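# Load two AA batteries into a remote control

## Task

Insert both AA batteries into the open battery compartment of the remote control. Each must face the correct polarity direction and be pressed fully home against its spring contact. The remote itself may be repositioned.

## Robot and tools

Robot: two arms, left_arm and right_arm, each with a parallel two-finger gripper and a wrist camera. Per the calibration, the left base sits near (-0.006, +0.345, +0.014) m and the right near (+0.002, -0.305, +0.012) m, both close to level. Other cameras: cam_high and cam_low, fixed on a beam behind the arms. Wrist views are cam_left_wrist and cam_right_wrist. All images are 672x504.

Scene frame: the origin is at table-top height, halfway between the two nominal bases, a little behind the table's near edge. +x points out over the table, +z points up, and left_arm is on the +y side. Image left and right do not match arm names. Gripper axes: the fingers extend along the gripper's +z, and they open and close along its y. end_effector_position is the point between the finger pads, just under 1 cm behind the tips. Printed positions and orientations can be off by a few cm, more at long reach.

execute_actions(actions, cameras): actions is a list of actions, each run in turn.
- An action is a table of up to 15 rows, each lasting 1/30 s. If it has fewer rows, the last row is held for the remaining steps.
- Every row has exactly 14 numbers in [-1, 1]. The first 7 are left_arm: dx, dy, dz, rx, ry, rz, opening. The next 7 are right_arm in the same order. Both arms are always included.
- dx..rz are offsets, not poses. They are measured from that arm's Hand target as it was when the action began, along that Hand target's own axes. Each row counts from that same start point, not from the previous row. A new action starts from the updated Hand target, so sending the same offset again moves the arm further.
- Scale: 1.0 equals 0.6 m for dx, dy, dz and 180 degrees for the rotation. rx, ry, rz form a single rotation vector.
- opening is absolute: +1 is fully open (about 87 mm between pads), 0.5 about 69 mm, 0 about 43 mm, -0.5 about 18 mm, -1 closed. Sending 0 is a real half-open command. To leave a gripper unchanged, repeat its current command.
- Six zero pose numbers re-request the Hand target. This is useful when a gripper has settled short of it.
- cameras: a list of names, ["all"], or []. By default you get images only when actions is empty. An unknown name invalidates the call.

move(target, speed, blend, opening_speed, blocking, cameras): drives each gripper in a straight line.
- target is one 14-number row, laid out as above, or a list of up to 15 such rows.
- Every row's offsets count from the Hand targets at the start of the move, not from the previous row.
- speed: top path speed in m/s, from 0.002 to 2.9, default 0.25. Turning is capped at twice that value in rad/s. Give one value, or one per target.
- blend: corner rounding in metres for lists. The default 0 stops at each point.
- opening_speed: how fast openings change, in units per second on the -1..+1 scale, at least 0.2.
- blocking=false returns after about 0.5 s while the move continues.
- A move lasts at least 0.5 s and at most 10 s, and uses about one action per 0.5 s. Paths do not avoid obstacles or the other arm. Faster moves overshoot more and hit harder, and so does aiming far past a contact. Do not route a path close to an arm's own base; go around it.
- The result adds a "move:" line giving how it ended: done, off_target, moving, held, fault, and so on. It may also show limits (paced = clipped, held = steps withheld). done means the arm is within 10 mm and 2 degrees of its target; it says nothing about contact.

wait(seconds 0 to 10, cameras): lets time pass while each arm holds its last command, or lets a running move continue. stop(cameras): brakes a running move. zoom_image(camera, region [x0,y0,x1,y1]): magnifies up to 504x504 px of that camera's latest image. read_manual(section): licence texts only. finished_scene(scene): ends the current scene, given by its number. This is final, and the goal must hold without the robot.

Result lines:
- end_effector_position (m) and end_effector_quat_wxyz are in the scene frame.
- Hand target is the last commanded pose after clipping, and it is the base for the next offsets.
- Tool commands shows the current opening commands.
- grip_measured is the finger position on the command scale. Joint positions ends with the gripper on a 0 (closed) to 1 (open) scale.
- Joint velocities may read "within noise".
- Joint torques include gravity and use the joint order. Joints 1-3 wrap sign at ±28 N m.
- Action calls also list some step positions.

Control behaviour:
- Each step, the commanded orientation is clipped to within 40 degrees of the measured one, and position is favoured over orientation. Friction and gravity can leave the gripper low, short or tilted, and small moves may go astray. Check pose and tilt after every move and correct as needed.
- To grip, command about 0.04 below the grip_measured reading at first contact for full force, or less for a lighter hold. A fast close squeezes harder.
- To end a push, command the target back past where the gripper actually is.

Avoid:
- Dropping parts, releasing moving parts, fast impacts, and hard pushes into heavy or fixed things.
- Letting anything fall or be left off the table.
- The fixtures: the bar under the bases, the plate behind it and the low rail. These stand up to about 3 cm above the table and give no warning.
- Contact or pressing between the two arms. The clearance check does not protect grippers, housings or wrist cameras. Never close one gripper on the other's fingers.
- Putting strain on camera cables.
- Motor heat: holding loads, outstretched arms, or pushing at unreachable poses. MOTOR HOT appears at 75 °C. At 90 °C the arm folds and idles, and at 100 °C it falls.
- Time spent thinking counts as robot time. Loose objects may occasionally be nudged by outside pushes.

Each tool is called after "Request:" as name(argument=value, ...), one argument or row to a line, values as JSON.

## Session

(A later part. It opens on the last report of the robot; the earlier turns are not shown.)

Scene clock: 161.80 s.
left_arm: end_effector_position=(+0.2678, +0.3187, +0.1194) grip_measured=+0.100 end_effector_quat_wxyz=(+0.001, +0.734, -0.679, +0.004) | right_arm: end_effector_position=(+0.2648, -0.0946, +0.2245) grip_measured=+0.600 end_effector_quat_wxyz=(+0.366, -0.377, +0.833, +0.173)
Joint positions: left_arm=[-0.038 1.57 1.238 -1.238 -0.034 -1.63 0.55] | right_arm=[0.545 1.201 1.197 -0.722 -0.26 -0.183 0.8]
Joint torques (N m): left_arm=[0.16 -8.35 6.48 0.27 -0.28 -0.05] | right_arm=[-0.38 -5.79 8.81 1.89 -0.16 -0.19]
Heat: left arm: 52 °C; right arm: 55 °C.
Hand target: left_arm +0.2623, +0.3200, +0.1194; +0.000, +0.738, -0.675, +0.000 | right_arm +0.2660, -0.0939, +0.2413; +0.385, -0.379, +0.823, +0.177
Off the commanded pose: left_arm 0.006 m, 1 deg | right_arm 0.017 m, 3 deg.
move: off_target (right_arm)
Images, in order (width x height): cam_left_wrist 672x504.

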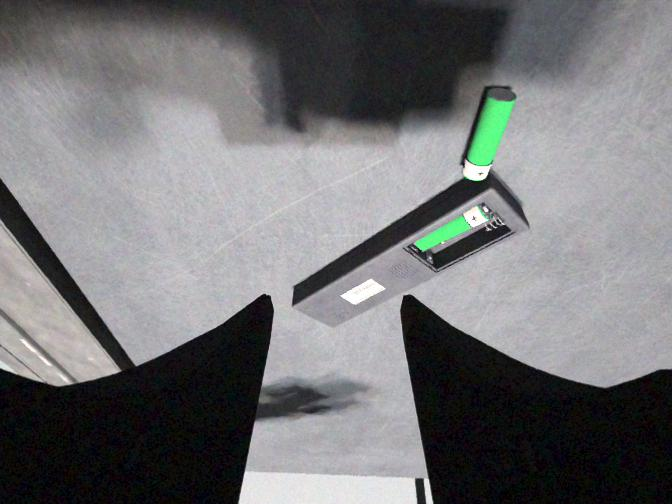

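Request:
zoom_image(
  camera="cam_left_wrist",
  region=[380, 80, 550, 290],
)

Request:
execute_actions(
  actions=[],
)

Scaled by 2.400 from the camera's 672x504 image, which has a finer 960x720 frame.

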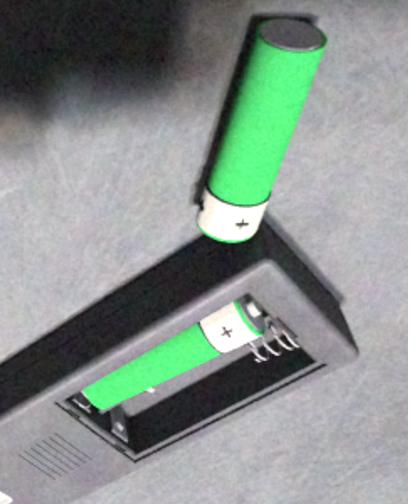

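Scene clock: 161.90 s.
left_arm: end_effector_position=(+0.2678, +0.3187, +0.1194) grip_measured=+0.100 end_effector_quat_wxyz=(+0.001, +0.734, -0.679, +0.004) | right_arm: end_effector_position=(+0.2648, -0.0946, +0.2245) grip_measured=+0.600 end_effector_quat_wxyz=(+0.366, -0.377, +0.833, +0.173)
Joint positions: left_arm=[-0.038 1.57 1.238 -1.238 -0.034 -1.631 0.55] | right_arm=[0.545 1.201 1.197 -0.722 -0.26 -0.183 0.8]
Joint velocities: within noise
Joint torques (N m): left_arm=[0.13 -8.36 6.46 0.27 -0.28 -0.03] | right_arm=[-0.38 -5.79 8.8 1.88 -0.17 -0.19]
Heat: left arm: 52 °C; right arm: 55 °C.
Hand target: left_arm +0.2623, +0.3200, +0.1194; +0.000, +0.738, -0.675, +0.000 | right_arm +0.2660, -0.0939, +0.2413; +0.385, -0.379, +0.823, +0.177
Tool commands: left_gripper/opening=+0.1 right_gripper/opening=+0.6
Off the commanded pose: left_arm 0.006 m, 1 deg | right_arm 0.017 m, 3 deg.

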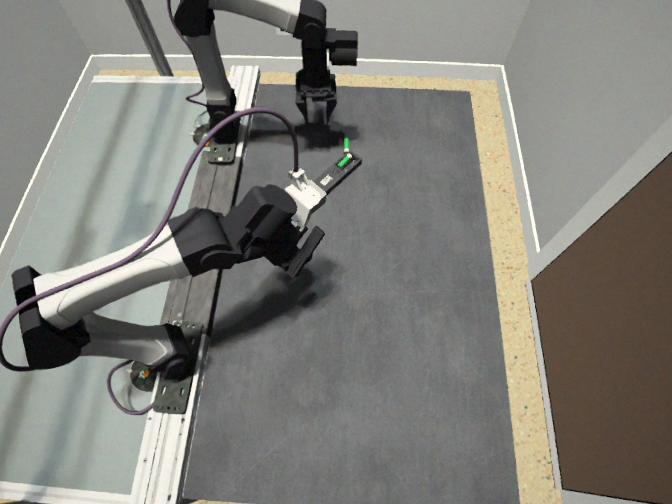

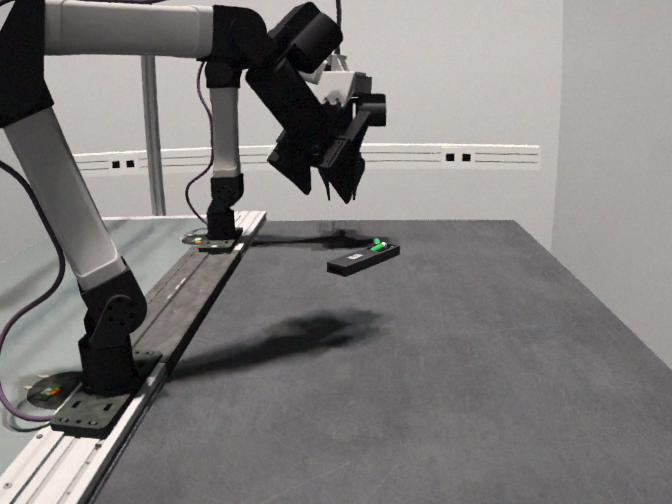

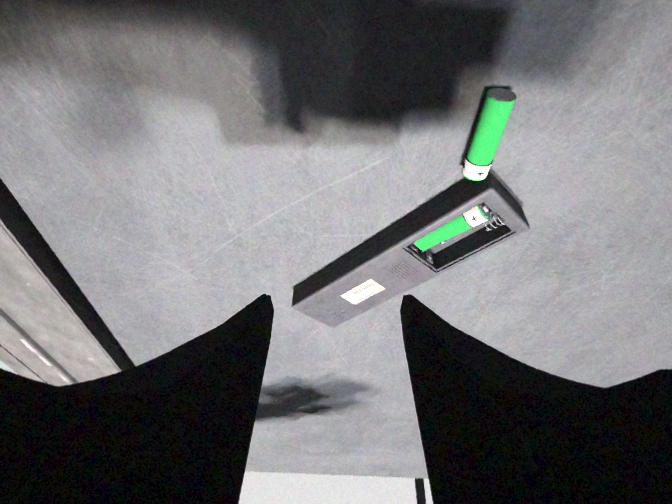

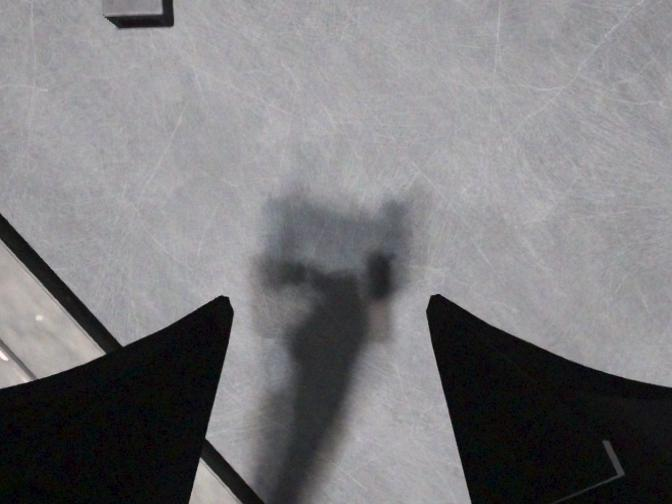

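Request:
move(
  target=[-0.003,-0.149,0.099,-0.0033,-0.1115,-0.019,-0.2,0,0,0,0,0,0,0.6],
  speed=0.15,
  cameras=["cam_left_wrist"],
)

Request:
zoom_image(
  camera="cam_left_wrist",
  region=[220, 130, 460, 370],
)

Scene clock: 164.90 s.
left_arm: end_effector_position=(+0.3426, +0.3312, +0.0572) grip_measured=-0.200 end_effector_quat_wxyz=(-0.102, +0.746, -0.645, -0.135) | right_arm: end_effector_position=(+0.2648, -0.0946, +0.2245) grip_measured=+0.600 end_effector_quat_wxyz=(+0.366, -0.377, +0.833, +0.173)
Joint positions: left_arm=[-0.172 1.974 1.482 -1.202 -0.362 -1.855 0.4] | right_arm=[0.545 1.201 1.197 -0.722 -0.26 -0.183 0.8]
Joint torques (N m): left_arm=[-0.65 -8.85 10.63 0.01 -0.49 -0.04] | right_arm=[-0.38 -5.76 8.81 1.89 -0.17 -0.2]
Heat: left arm: 52 °C; right arm: 54 °C.
Hand target: left_arm +0.3512, +0.3297, +0.0600; -0.114, +0.746, -0.642, -0.132 | right_arm +0.2660, -0.0939, +0.2413; +0.385, -0.379, +0.823, +0.177
Off the commanded pose: left_arm 0.009 m, 1 deg | right_arm 0.017 m, 3 deg.
move: off_target (right_arm)
Images, in order (width x height): cam_left_wrist 672x504.

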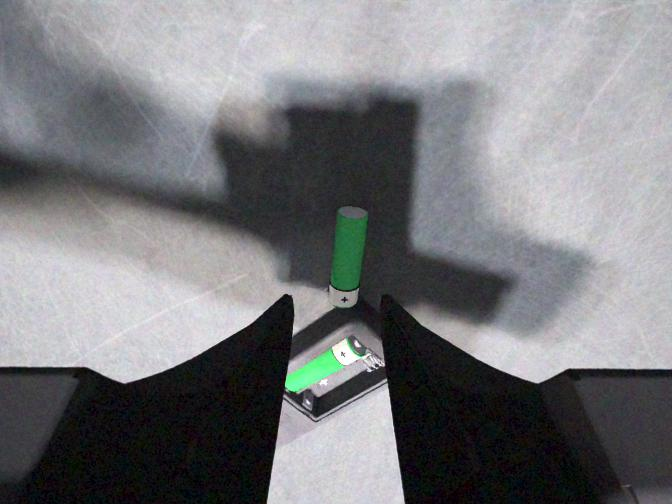

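Scaled by 2.100 from the camera's 672x504 image, which has a finer 960x720 frame.

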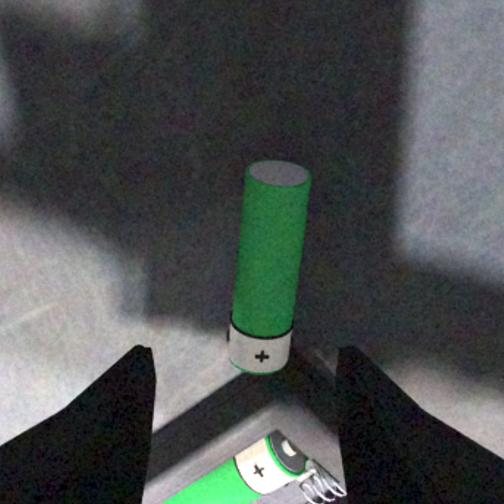

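Request:
move(
  target=[0.029,-0.01,0.052,0,0,0.019,-0.2,0,0,0,0,0,0,0.6],
  speed=0.08,
  cameras=["cam_left_wrist"],
)

Request:
zoom_image(
  camera="cam_left_wrist",
  region=[220, 180, 460, 420],
)

Scene clock: 166.60 s.
left_arm: end_effector_position=(+0.3576, +0.3271, +0.0301) grip_measured=-0.200 end_effector_quat_wxyz=(-0.105, +0.734, -0.658, -0.131) | right_arm: end_effector_position=(+0.2648, -0.0946, +0.2245) grip_measured=+0.600 end_effector_quat_wxyz=(+0.366, -0.377, +0.833, +0.173)
Joint positions: left_arm=[-0.175 2.05 1.482 -1.111 -0.363 -1.82 0.4] | right_arm=[0.545 1.201 1.197 -0.722 -0.26 -0.183 0.8]
Joint torques (N m): left_arm=[-0.77 -9.52 6.91 0.22 -0.51 0.14] | right_arm=[-0.39 -5.78 8.81 1.88 -0.17 -0.2]
Heat: left arm: 52 °C; right arm: 53 °C.
Hand target: left_arm +0.3580, +0.3251, +0.0247; -0.110, +0.727, -0.664, -0.135 | right_arm +0.2660, -0.0939, +0.2413; +0.385, -0.379, +0.823, +0.177
Off the commanded pose: left_arm 0.006 m, 1 deg | right_arm 0.017 m, 3 deg.
move: off_target (right_arm)
Images, in order (width x height): cam_left_wrist 672x504.

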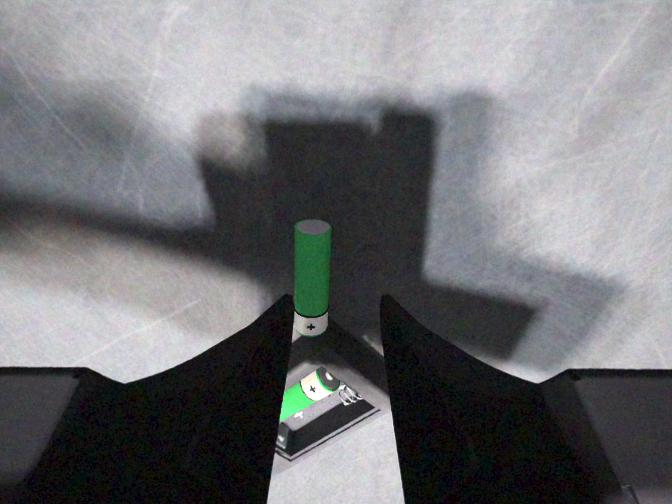

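Scaled by 2.100 from the camera's 672x504 image, which has a finer 960x720 frame.

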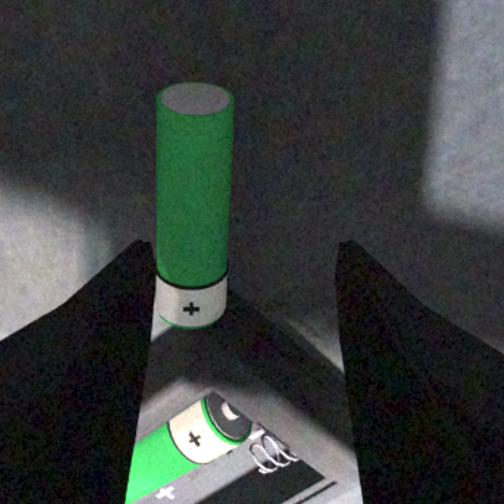

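Request:
move(
  target=[0.0055,0.0158,0.026,0,0,0,-0.2,0,0,0,0,0,0,0.6],
  speed=0.08,
  cameras=["cam_left_wrist"],
)

Request:
zoom_image(
  camera="cam_left_wrist",
  region=[220, 180, 460, 420],
)

Scene clock: 167.83 s.
left_arm: end_effector_position=(+0.3474, +0.3279, +0.0133) grip_measured=-0.200 end_effector_quat_wxyz=(-0.101, +0.732, -0.660, -0.138) | right_arm: end_effector_position=(+0.2648, -0.0946, +0.2245) grip_measured=+0.600 end_effector_quat_wxyz=(+0.366, -0.377, +0.833, +0.173)
Joint positions: left_arm=[-0.175 2.05 1.409 -1.053 -0.365 -1.816 0.4] | right_arm=[0.545 1.201 1.197 -0.722 -0.26 -0.183 0.8]
Joint torques (N m): left_arm=[-0.62 -10.71 5.29 0.39 -0.5 0.15] | right_arm=[-0.39 -5.78 8.81 1.88 -0.17 -0.19]
Heat: left arm: 52 °C; right arm: 53 °C.
Hand target: left_arm +0.3480, +0.3265, +0.0091; -0.110, +0.727, -0.664, -0.135 | right_arm +0.2660, -0.0939, +0.2413; +0.385, -0.379, +0.823, +0.177
Off the commanded pose: left_arm 0.004 m, 1 deg | right_arm 0.017 m, 3 deg.
move: off_target (right_arm)
Images, in order (width x height): cam_left_wrist 672x504.

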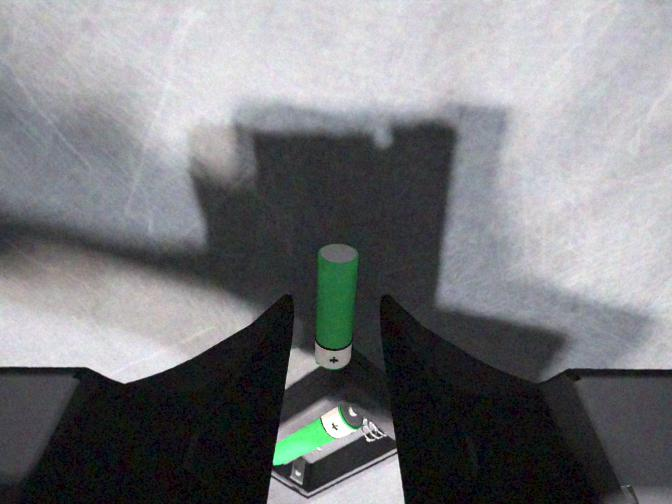

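Scaled by 2.100 from the camera's 672x504 image, which has a finer 960x720 frame.

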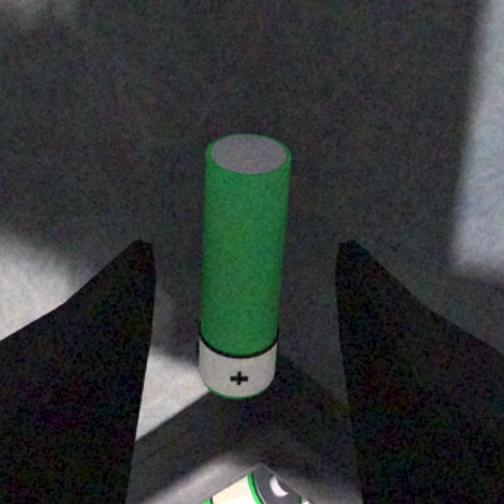

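Request:
move(
  target=[0,0,0,0,0,0,-0.7,0,0,0,0,0,0,0.6],
  opening_speed=0.6,
)

Request:
move(
  target=[-0.055,0,-0.15,0,0,0,-0.7,0,0,0,0,0,0,0.6],
  cameras=["cam_left_wrist"],
  speed=0.12,
)

Scene clock: 169.13 s.
left_arm: end_effector_position=(+0.3529, +0.3281, +0.0130) grip_measured=-0.618 end_effector_quat_wxyz=(-0.109, +0.733, -0.659, -0.130) | right_arm: end_effector_position=(+0.2648, -0.0946, +0.2245) grip_measured=+0.600 end_effector_quat_wxyz=(+0.366, -0.377, +0.833, +0.173)
Joint positions: left_arm=[-0.175 2.05 1.409 -1.031 -0.37 -1.816 0.191] | right_arm=[0.545 1.201 1.197 -0.722 -0.26 -0.183 0.8]
Joint torques (N m): left_arm=[-0.58 -10.76 5.27 0.2 -0.46 0.15] | right_arm=[-0.38 -5.78 8.81 1.88 -0.16 -0.19]
Heat: left arm: 52 °C; right arm: 53 °C.
Hand target: left_arm +0.3480, +0.3265, +0.0091; -0.110, +0.727, -0.664, -0.135 | right_arm +0.2660, -0.0939, +0.2413; +0.385, -0.379, +0.823, +0.177
Off the commanded pose: left_arm 0.006 m, 1 deg | right_arm 0.017 m, 3 deg.
move: off_target (right_arm)

Scene clock: 170.70 s.
left_arm: end_effector_position=(+0.3464, +0.3297, +0.0909) grip_measured=-0.618 end_effector_quat_wxyz=(-0.098, +0.727, -0.663, -0.146) | right_arm: end_effector_position=(+0.2648, -0.0946, +0.2245) grip_measured=+0.600 end_effector_quat_wxyz=(+0.366, -0.377, +0.833, +0.173)
Joint positions: left_arm=[-0.181 1.989 1.637 -1.36 -0.37 -1.816 0.191] | right_arm=[0.545 1.201 1.197 -0.722 -0.26 -0.183 0.8]
Joint torques (N m): left_arm=[-0.85 -12.41 10.66 -0.23 -0.44 0.03] | right_arm=[-0.39 -5.78 8.83 1.88 -0.17 -0.19]
Heat: left arm: 52 °C; right arm: 53 °C.
Hand target: left_arm +0.3499, +0.3267, +0.1050; -0.110, +0.727, -0.664, -0.135 | right_arm +0.2660, -0.0939, +0.2413; +0.385, -0.379, +0.823, +0.177
Off the commanded pose: left_arm 0.015 m, 2 deg | right_arm 0.017 m, 3 deg.
move: off_target (left_arm, right_arm)
Images, in order (width x height): cam_left_wrist 672x504.

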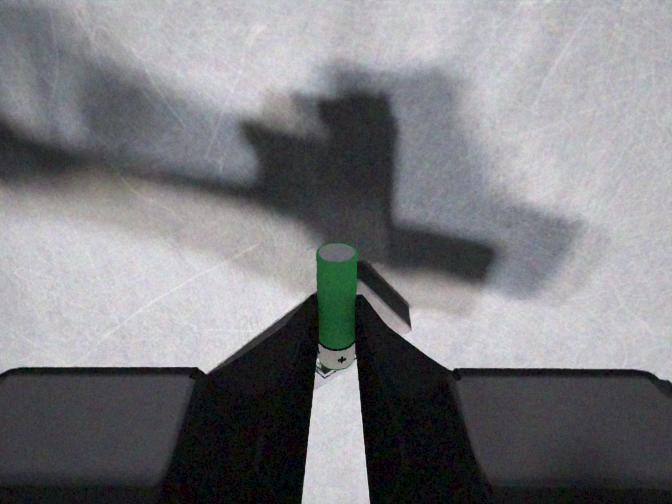

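Request:
move(
  target=[0.1045,0.007,-0.029,0.05,0.103,0.251,-0.7,0,0,0,0,0,0,0.6],
  cameras=["cam_left_wrist"],
  speed=0.15,
)

Request:
zoom_image(
  camera="cam_left_wrist",
  region=[220, 80, 460, 320],
)

Scene clock: 174.80 s.
left_arm: end_effector_position=(+0.3426, +0.2691, +0.0975) grip_measured=-0.618 end_effector_quat_wxyz=(-0.009, -0.427, +0.904, +0.013) | right_arm: end_effector_position=(+0.2648, -0.0946, +0.2245) grip_measured=+0.600 end_effector_quat_wxyz=(+0.366, -0.377, +0.833, +0.173)
Joint positions: left_arm=[-0.205 2.028 1.705 -1.286 -0.051 -1.034 0.191] | right_arm=[0.545 1.201 1.197 -0.722 -0.26 -0.183 0.8]
Joint torques (N m): left_arm=[-0.77 -9.5 11.4 0.39 -0.09 0.2] | right_arm=[-0.38 -5.79 8.8 1.88 -0.17 -0.2]
Heat: left arm: 52 °C; right arm: 52 °C.
Hand target: left_arm +0.3516, +0.2618, +0.0999; -0.001, -0.419, +0.908, +0.000 | right_arm +0.2660, -0.0939, +0.2413; +0.385, -0.379, +0.823, +0.177
Off the commanded pose: left_arm 0.012 m, 2 deg | right_arm 0.017 m, 3 deg.
move: off_target (left_arm, right_arm)
Images, in order (width x height): cam_left_wrist 672x504.

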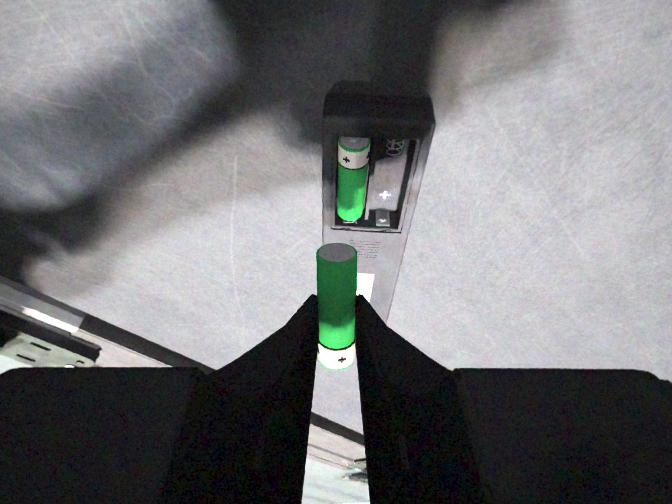

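Scaled by 2.100 from the camera's 672x504 image, which has a finer 960x720 frame.

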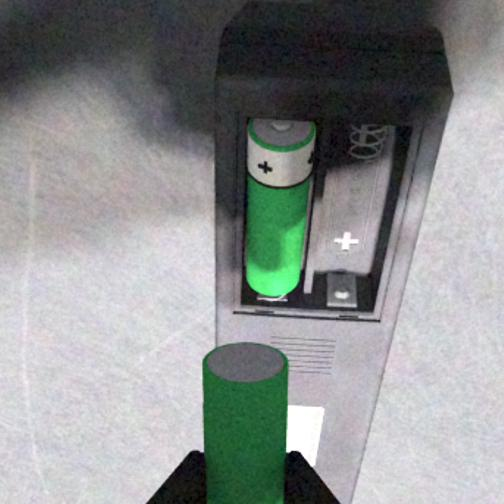

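Request:
move(
  target=[0,0,0,0,0,0,-0.7,0.017,0.272,0.299,0,0,0,0.8],
  cameras=["cam_right_wrist","cam_high","cam_low"],
  speed=0.2,
)

Scene clock: 177.23 s.
left_arm: end_effector_position=(+0.3425, +0.2690, +0.0975) grip_measured=-0.618 end_effector_quat_wxyz=(-0.009, -0.427, +0.904, +0.013) | right_arm: end_effector_position=(+0.2213, +0.1015, +0.1079) grip_measured=+0.800 end_effector_quat_wxyz=(+0.370, -0.390, +0.827, +0.167)
Joint positions: left_arm=[-0.205 2.028 1.705 -1.286 -0.051 -1.033 0.191] | right_arm=[1.135 1.69 1.184 -0.202 0.19 0.169 0.9]
Joint torques (N m): left_arm=[-0.8 -9.5 11.38 0.4 -0.1 0.17] | right_arm=[0.03 -8.08 8.69 2.17 0.25 0.03]
Heat: left arm: 52 °C; right arm: 52 °C.
Hand target: left_arm +0.3516, +0.2618, +0.0999; -0.001, -0.419, +0.908, +0.000 | right_arm +0.2271, +0.1116, +0.1183; +0.385, -0.379, +0.823, +0.177
Off the commanded pose: left_arm 0.012 m, 2 deg | right_arm 0.016 m, 2 deg.
move: off_target (left_arm, right_arm)
Images, in order (width x height): cam_high 672x504, cam_low 672x504, cam_right_wrist 672x504.

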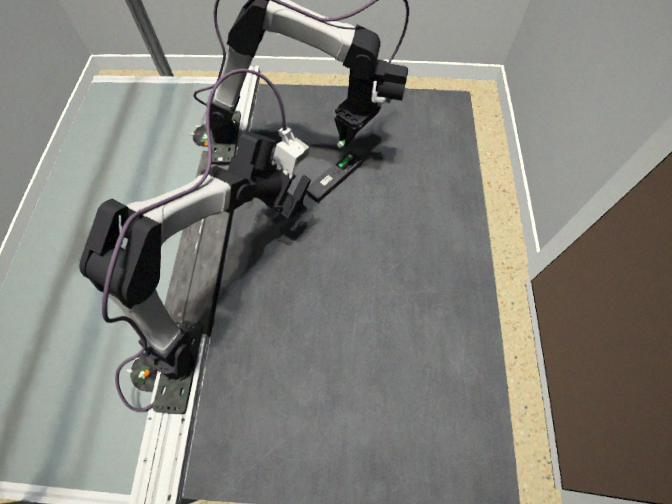

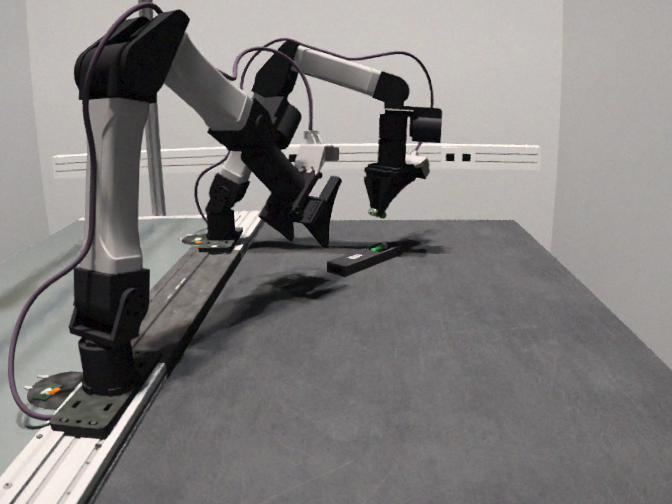

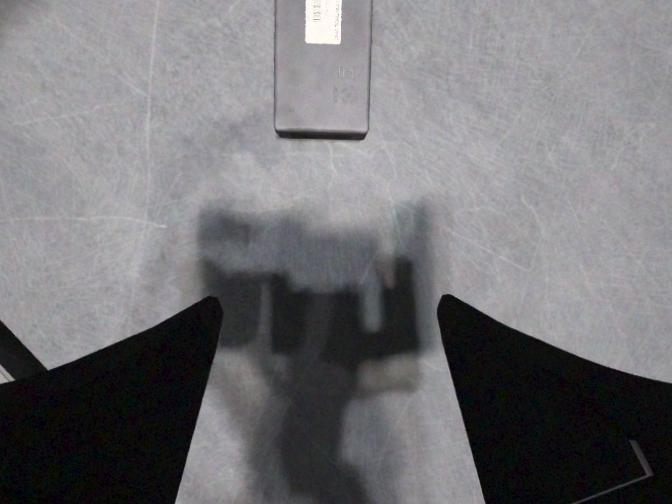

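Request:
move(
  target=[
    [0,0,0,0,0,0,-0.7,-0.0175,0.007,0.12,0,0,0,0.8],
    [0,0,0,0,0,0,-0.7,-0.0175,0.007,0.2,0,0,0,0.8],
  ],
  cameras=["cam_right_wrist"],
  speed=[0.12,0.06],
  blend=[0.02,0],
)

Scene clock: 179.60 s.
left_arm: end_effector_position=(+0.3425, +0.2690, +0.0975) grip_measured=-0.618 end_effector_quat_wxyz=(-0.009, -0.427, +0.904, +0.013) | right_arm: end_effector_position=(+0.2813, +0.1802, +0.0424) grip_measured=+0.800 end_effector_quat_wxyz=(+0.374, -0.381, +0.829, +0.166)
Joint positions: left_arm=[-0.205 2.028 1.705 -1.286 -0.051 -1.033 0.191] | right_arm=[1.094 2.125 1.514 -0.088 0.173 0.156 0.9]
Joint torques (N m): left_arm=[-0.76 -9.51 11.37 0.4 -0.1 0.18] | right_arm=[-0.34 -11.59 8.46 2.2 0.02 -0.17]
Heat: left arm: 51 °C; right arm: 52 °C.
Hand target: left_arm +0.3516, +0.2618, +0.0999; -0.001, -0.419, +0.908, +0.000 | right_arm +0.2879, +0.1896, +0.0495; +0.385, -0.379, +0.823, +0.177
Off the commanded pose: left_arm 0.012 m, 2 deg | right_arm 0.013 m, 2 deg.
move: off_target (left_arm, right_arm)
Images, in order (width x height): cam_right_wrist 672x504.

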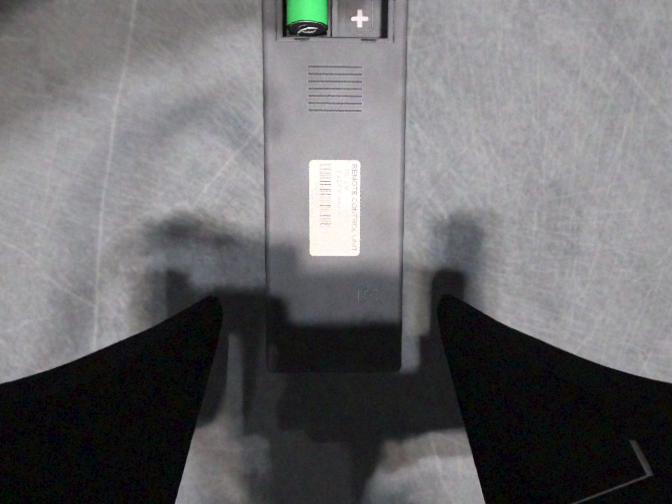

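Request:
move(
  target=[0,0,0,0,0,0,-0.7,0,0,0.01,0,0,0,0.02],
  cameras=["cam_right_wrist","cam_left_wrist"],
  opening_speed=0.6,
)

Request:
zoom_image(
  camera="cam_left_wrist",
  region=[240, 60, 460, 280],
)

Request:
zoom_image(
  camera="cam_right_wrist",
  region=[240, 0, 420, 100],
)

Scene clock: 181.40 s.
left_arm: end_effector_position=(+0.3425, +0.2690, +0.0975) grip_measured=-0.618 end_effector_quat_wxyz=(-0.009, -0.427, +0.904, +0.013) | right_arm: end_effector_position=(+0.2842, +0.1839, +0.0390) grip_measured=+0.092 end_effector_quat_wxyz=(+0.374, -0.381, +0.829, +0.167)
Joint positions: left_arm=[-0.205 2.028 1.705 -1.286 -0.051 -1.033 0.191] | right_arm=[1.092 2.145 1.532 -0.085 0.17 0.154 0.546]
Joint torques (N m): left_arm=[-0.8 -9.5 11.37 0.4 -0.09 0.18] | right_arm=[-0.34 -11.63 8.58 2.19 0.03 -0.17]
Heat: left arm: 51 °C; right arm: 52 °C.
Hand target: left_arm +0.3516, +0.2618, +0.0999; -0.001, -0.419, +0.908, +0.000 | right_arm +0.2910, +0.1932, +0.0458; +0.385, -0.379, +0.822, +0.177
Off the commanded pose: left_arm 0.012 m, 2 deg | right_arm 0.013 m, 2 deg.
move: off_target (left_arm, right_arm)
Images, in order (width x height): cam_left_wrist 672x504, cam_right_wrist 672x504.

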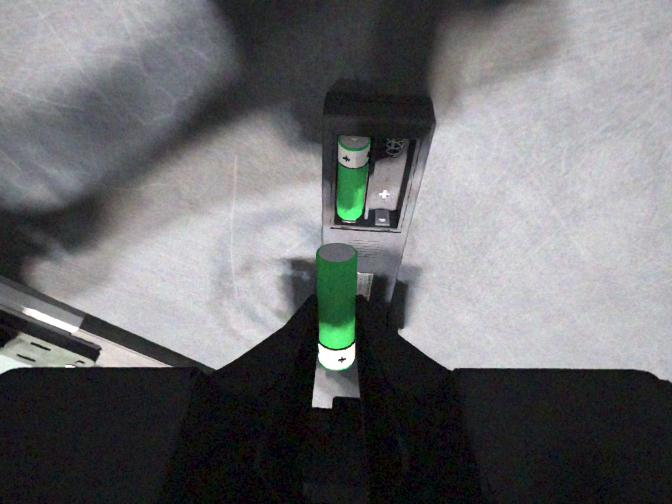

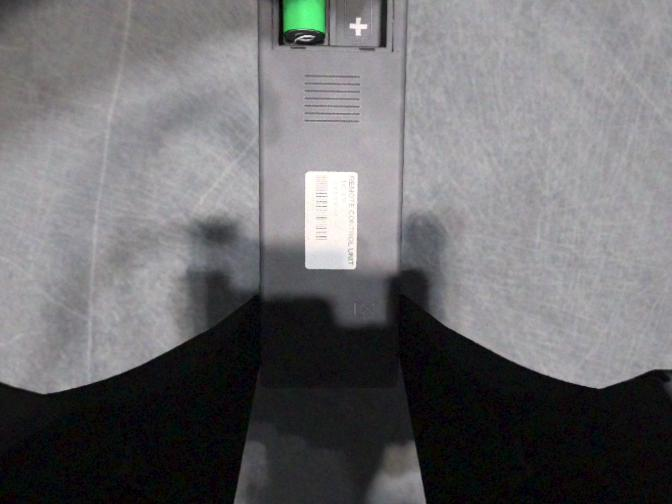

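Scaled by 2.291 from the camera's 672x504 image, which has a finer 960x720 frame.

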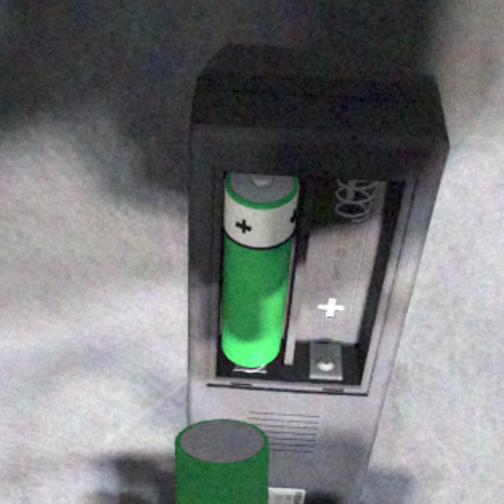

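Scaled by 2.800 from the camera's 672x504 image, which has a finer 960x720 frame.

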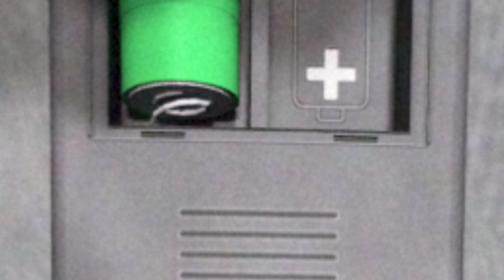

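Request:
move(
  target=[0.0217,-0.021,0.076,0,0,0.011,-0.72,0,0,0,0,0,0,0.02],
  cameras=["cam_left_wrist","cam_low"],
  speed=0.1,
)

Request:
zoom_image(
  camera="cam_left_wrist",
  region=[220, 140, 460, 380],
)

Request:
zoom_image(
  camera="cam_low",
  region=[330, 180, 450, 290],
)

Scene clock: 183.13 s.
left_arm: end_effector_position=(+0.3539, +0.2491, +0.0601) grip_measured=-0.618 end_effector_quat_wxyz=(+0.003, -0.408, +0.913, +0.004) | right_arm: end_effector_position=(+0.2842, +0.1839, +0.0390) grip_measured=+0.092 end_effector_quat_wxyz=(+0.374, -0.381, +0.829, +0.167)
Joint positions: left_arm=[-0.248 2.082 1.636 -1.135 -0.049 -1.033 0.191] | right_arm=[1.092 2.145 1.532 -0.085 0.17 0.154 0.546]
Joint torques (N m): left_arm=[-0.66 -10.45 6.87 0.54 -0.11 0.1] | right_arm=[-0.31 -11.63 8.57 2.19 0.02 -0.17]
Heat: left arm: 51 °C; right arm: 52 °C.
Hand target: left_arm +0.3526, +0.2437, +0.0542; -0.001, -0.403, +0.915, +0.001 | right_arm +0.2910, +0.1932, +0.0458; +0.385, -0.379, +0.822, +0.177
Off the commanded pose: left_arm 0.008 m, 1 deg | right_arm 0.013 m, 2 deg.
move: off_target (right_arm)
Images, in order (width x height): cam_low 672x504, cam_left_wrist 672x504.

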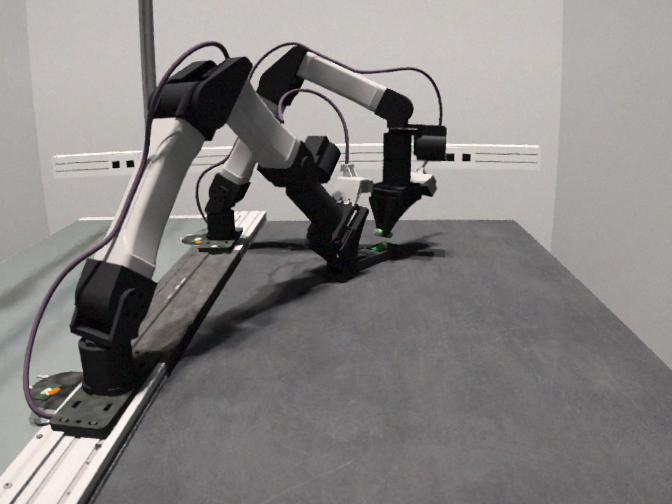

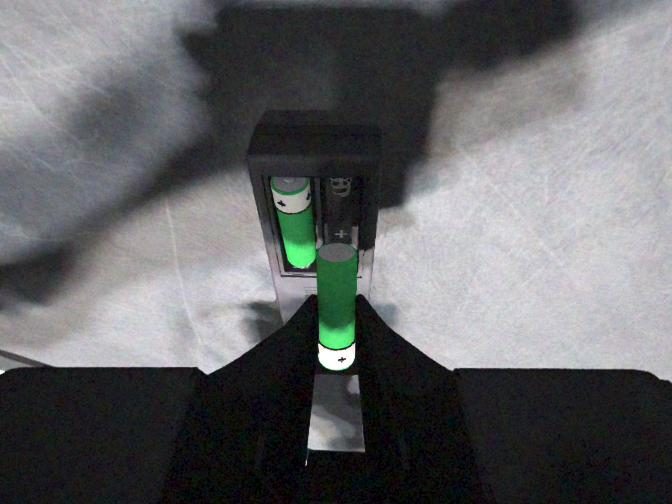

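Scaled by 2.100 from the camera's 672x504 image, which has a finer 960x720 frame.

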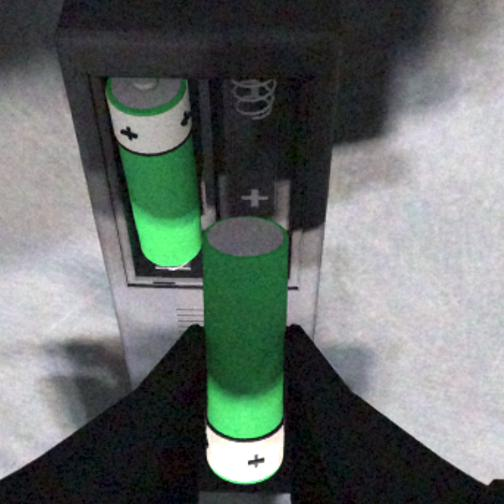

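Scaled by 4.200 from the camera's 672x504 image, which has a finer 960x720 frame.

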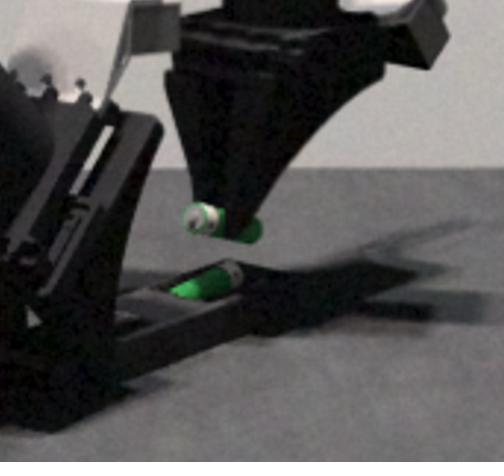

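Request:
move(
  target=[0.01,-0.002,0.045,0,0,0,-0.72,0,0,0,0,0,0,0.02],
  cameras=["cam_left_wrist","cam_right_wrist"],
  speed=0.06,
)

Request:
zoom_image(
  camera="cam_left_wrist",
  region=[220, 160, 460, 400],
)

Request:
zoom_image(
  camera="cam_right_wrist",
  region=[240, 0, 420, 100],
)

Scene clock: 184.90 s.
left_arm: end_effector_position=(+0.3518, +0.2446, +0.0344) grip_measured=-0.618 end_effector_quat_wxyz=(+0.005, -0.404, +0.915, +0.003) | right_arm: end_effector_position=(+0.2842, +0.1839, +0.0390) grip_measured=+0.092 end_effector_quat_wxyz=(+0.374, -0.381, +0.829, +0.167)
Joint positions: left_arm=[-0.259 2.1 1.557 -1.035 -0.049 -1.034 0.191] | right_arm=[1.092 2.145 1.532 -0.085 0.17 0.154 0.546]
Joint torques (N m): left_arm=[-0.79 -10.25 6.56 0.57 -0.11 -0.04] | right_arm=[-0.32 -11.64 8.57 2.19 0.02 -0.17]
Heat: left arm: 51 °C; right arm: 52 °C.
Hand target: left_arm +0.3494, +0.2385, +0.0272; -0.001, -0.403, +0.915, +0.001 | right_arm +0.2910, +0.1932, +0.0458; +0.385, -0.379, +0.822, +0.177
Off the commanded pose: left_arm 0.010 m, 1 deg | right_arm 0.013 m, 2 deg.
move: off_target (right_arm)
Images, in order (width x height): cam_left_wrist 672x504, cam_right_wrist 672x504.

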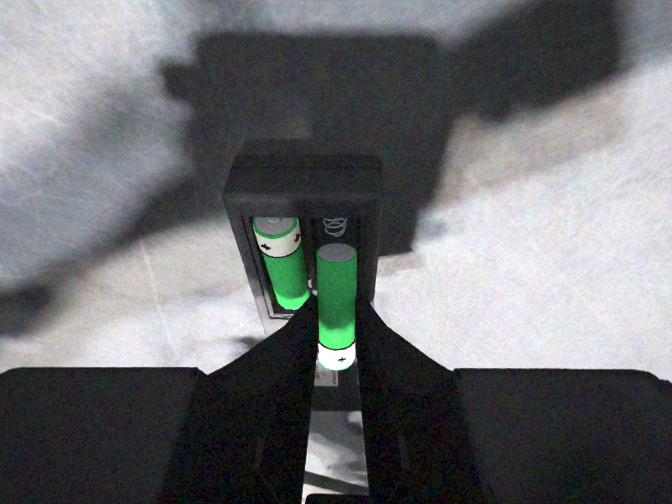

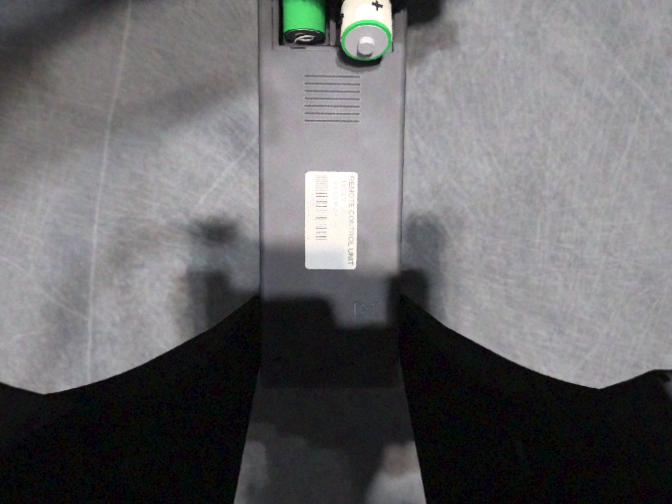

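Scaled by 2.100 from the camera's 672x504 image, which has a finer 960x720 frame.

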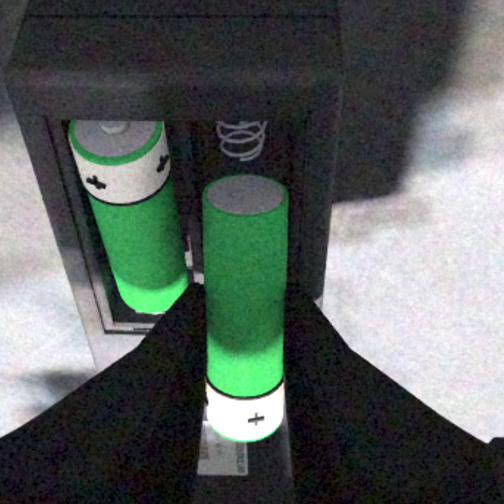

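Scaled by 2.800 from the camera's 672x504 image, which has a finer 960x720 frame.

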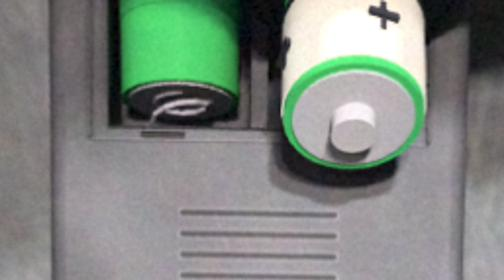

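Request:
move(
  target=[-0.03,0,0.006,0,0,0,-0.75,0,0,0,0,0,0,0.02],
  cameras=["cam_left_wrist","cam_right_wrist"],
  speed=0.05,
)

Request:
zoom_image(
  camera="cam_left_wrist",
  region=[220, 160, 460, 400],
)

Request:
zoom_image(
  camera="cam_right_wrist",
  region=[240, 0, 420, 100],
)

Scene clock: 186.30 s.
left_arm: end_effector_position=(+0.3527, +0.2473, +0.0310) grip_measured=-0.618 end_effector_quat_wxyz=(-0.010, -0.403, +0.915, -0.007) | right_arm: end_effector_position=(+0.2842, +0.1839, +0.0390) grip_measured=+0.092 end_effector_quat_wxyz=(+0.374, -0.381, +0.829, +0.167)
Joint positions: left_arm=[-0.237 2.119 1.568 -1.04 -0.018 -1.011 0.191] | right_arm=[1.092 2.145 1.532 -0.085 0.17 0.154 0.546]
Joint torques (N m): left_arm=[0.57 -8.59 9.98 0.52 -0.39 0.16] | right_arm=[-0.32 -11.63 8.57 2.19 0.02 -0.17]
Heat: left arm: 51 °C; right arm: 53 °C.
Hand target: left_arm +0.3615, +0.2517, +0.0236; -0.001, -0.403, +0.915, +0.001 | right_arm +0.2910, +0.1932, +0.0458; +0.385, -0.379, +0.822, +0.177
Off the commanded pose: left_arm 0.012 m, 1 deg | right_arm 0.013 m, 2 deg.
move: off_target (left_arm, right_arm)
Images, in order (width x height): cam_left_wrist 672x504, cam_right_wrist 672x504.

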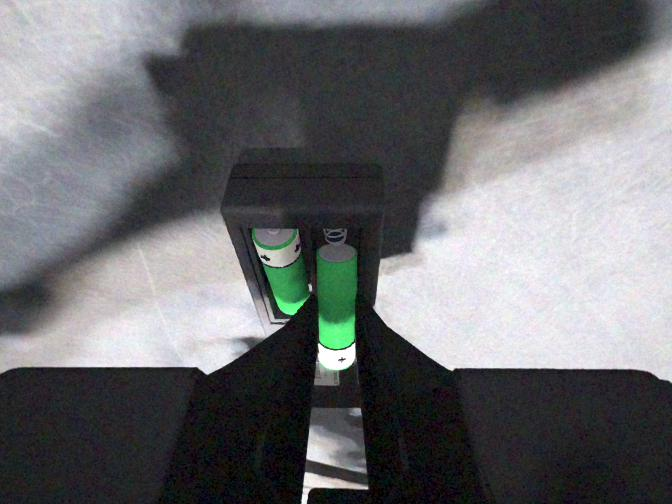

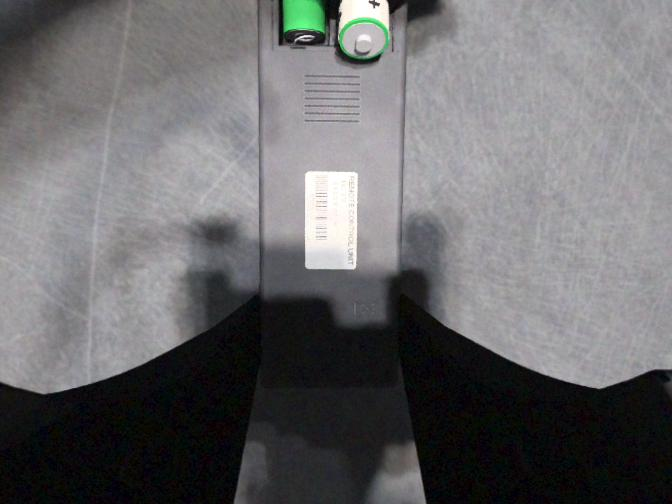

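Scaled by 2.100 from the camera's 672x504 image, which has a finer 960x720 frame.

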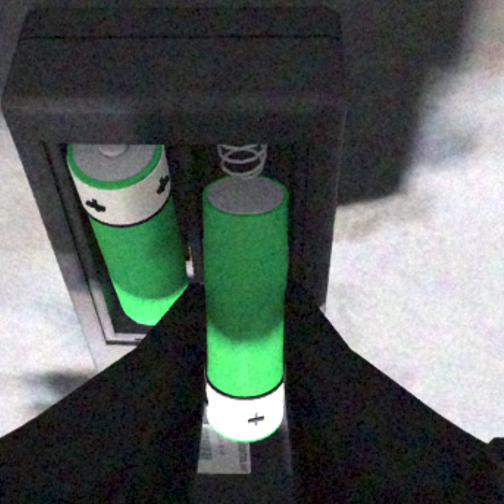

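Scaled by 2.800 from the camera's 672x504 image, which has a finer 960x720 frame.

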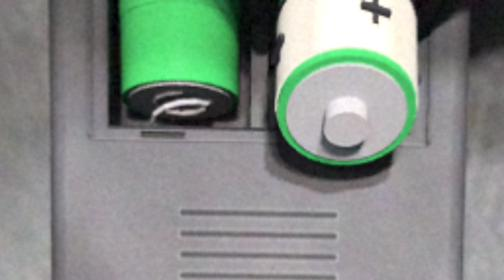

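Request:
move(
  target=[
    [0.01,0,-0.006,0,-0.03,0,-0.72,0,0,0,0,0,0,0.02],
    [0.01,0,-0.006,0,-0.03,0,-0.35,0,0,0,0,0,0,0.02],
    [0.01,0,-0.07,0,-0.03,0,-0.25,0,0,0,0,0,0,0.02],
  ],
  cameras=["cam_left_wrist","cam_right_wrist"],
  speed=0.06,
  opening_speed=0.3,
)

Request:
zoom_image(
  camera="cam_left_wrist",
  region=[220, 130, 460, 370],
)

Request:
zoom_image(
  camera="cam_right_wrist",
  region=[240, 0, 420, 100],
)

Scene clock: 192.00 s.
left_arm: end_effector_position=(+0.3517, +0.2508, +0.0507) grip_measured=-0.250 end_effector_quat_wxyz=(+0.024, -0.403, +0.915, +0.025) | right_arm: end_effector_position=(+0.2862, +0.1828, +0.0391) grip_measured=+0.092 end_effector_quat_wxyz=(+0.374, -0.380, +0.829, +0.166)
Joint positions: left_arm=[-0.272 2.072 1.589 -1.09 -0.108 -1.044 0.375] | right_arm=[1.088 2.145 1.532 -0.085 0.169 0.154 0.546]
Joint torques (N m): left_arm=[-0.92 -13.63 10.93 0.18 -0.36 -0.04] | right_arm=[0.02 -11.62 8.58 2.18 0.03 -0.17]
Heat: left arm: 52 °C; right arm: 53 °C.
Hand target: left_arm +0.3576, +0.2473, +0.0656; +0.042, -0.402, +0.914, +0.019 | right_arm +0.2911, +0.1931, +0.0457; +0.385, -0.379, +0.823, +0.177
Off the commanded pose: left_arm 0.016 m, 2 deg | right_arm 0.013 m, 2 deg.
move: off_target (left_arm, right_arm); target 2's new opening was sent with left_arm's hand 0.007 m and 3 deg from that target; target 3's new opening was sent with left_arm's hand 0.016 m and 2 deg from that target
Images, in order (width x height): cam_left_wrist 672x504, cam_right_wrist 672x504.

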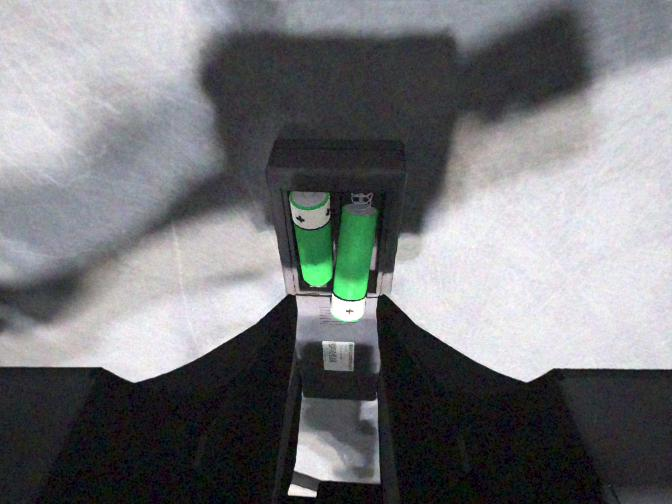

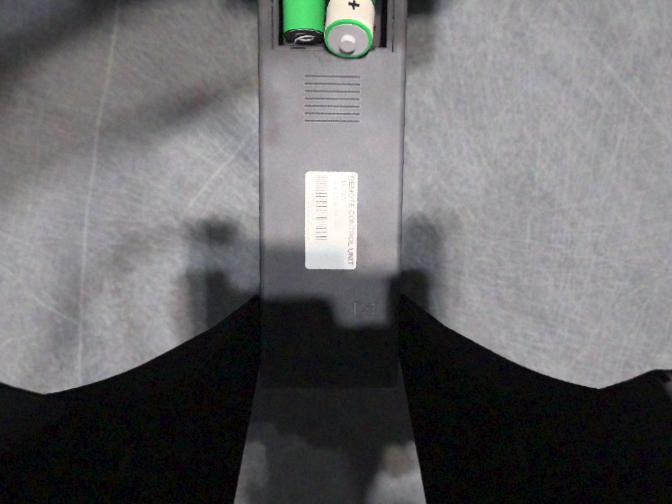

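Scaled by 2.100 from the camera's 672x504 image, which has a finer 960x720 frame.

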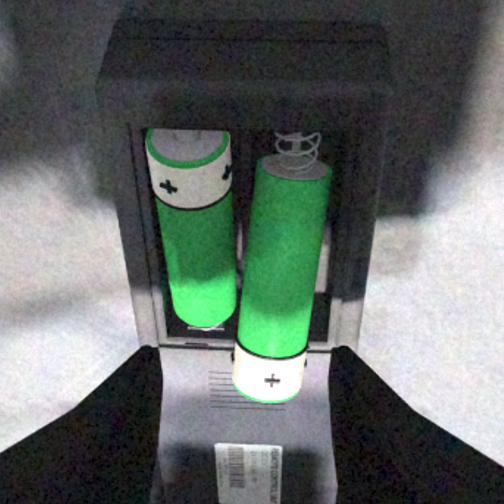

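Scaled by 2.800 from the camera's 672x504 image, which has a finer 960x720 frame.

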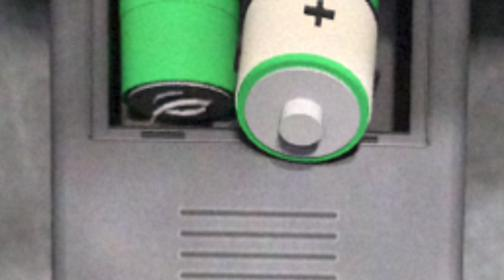

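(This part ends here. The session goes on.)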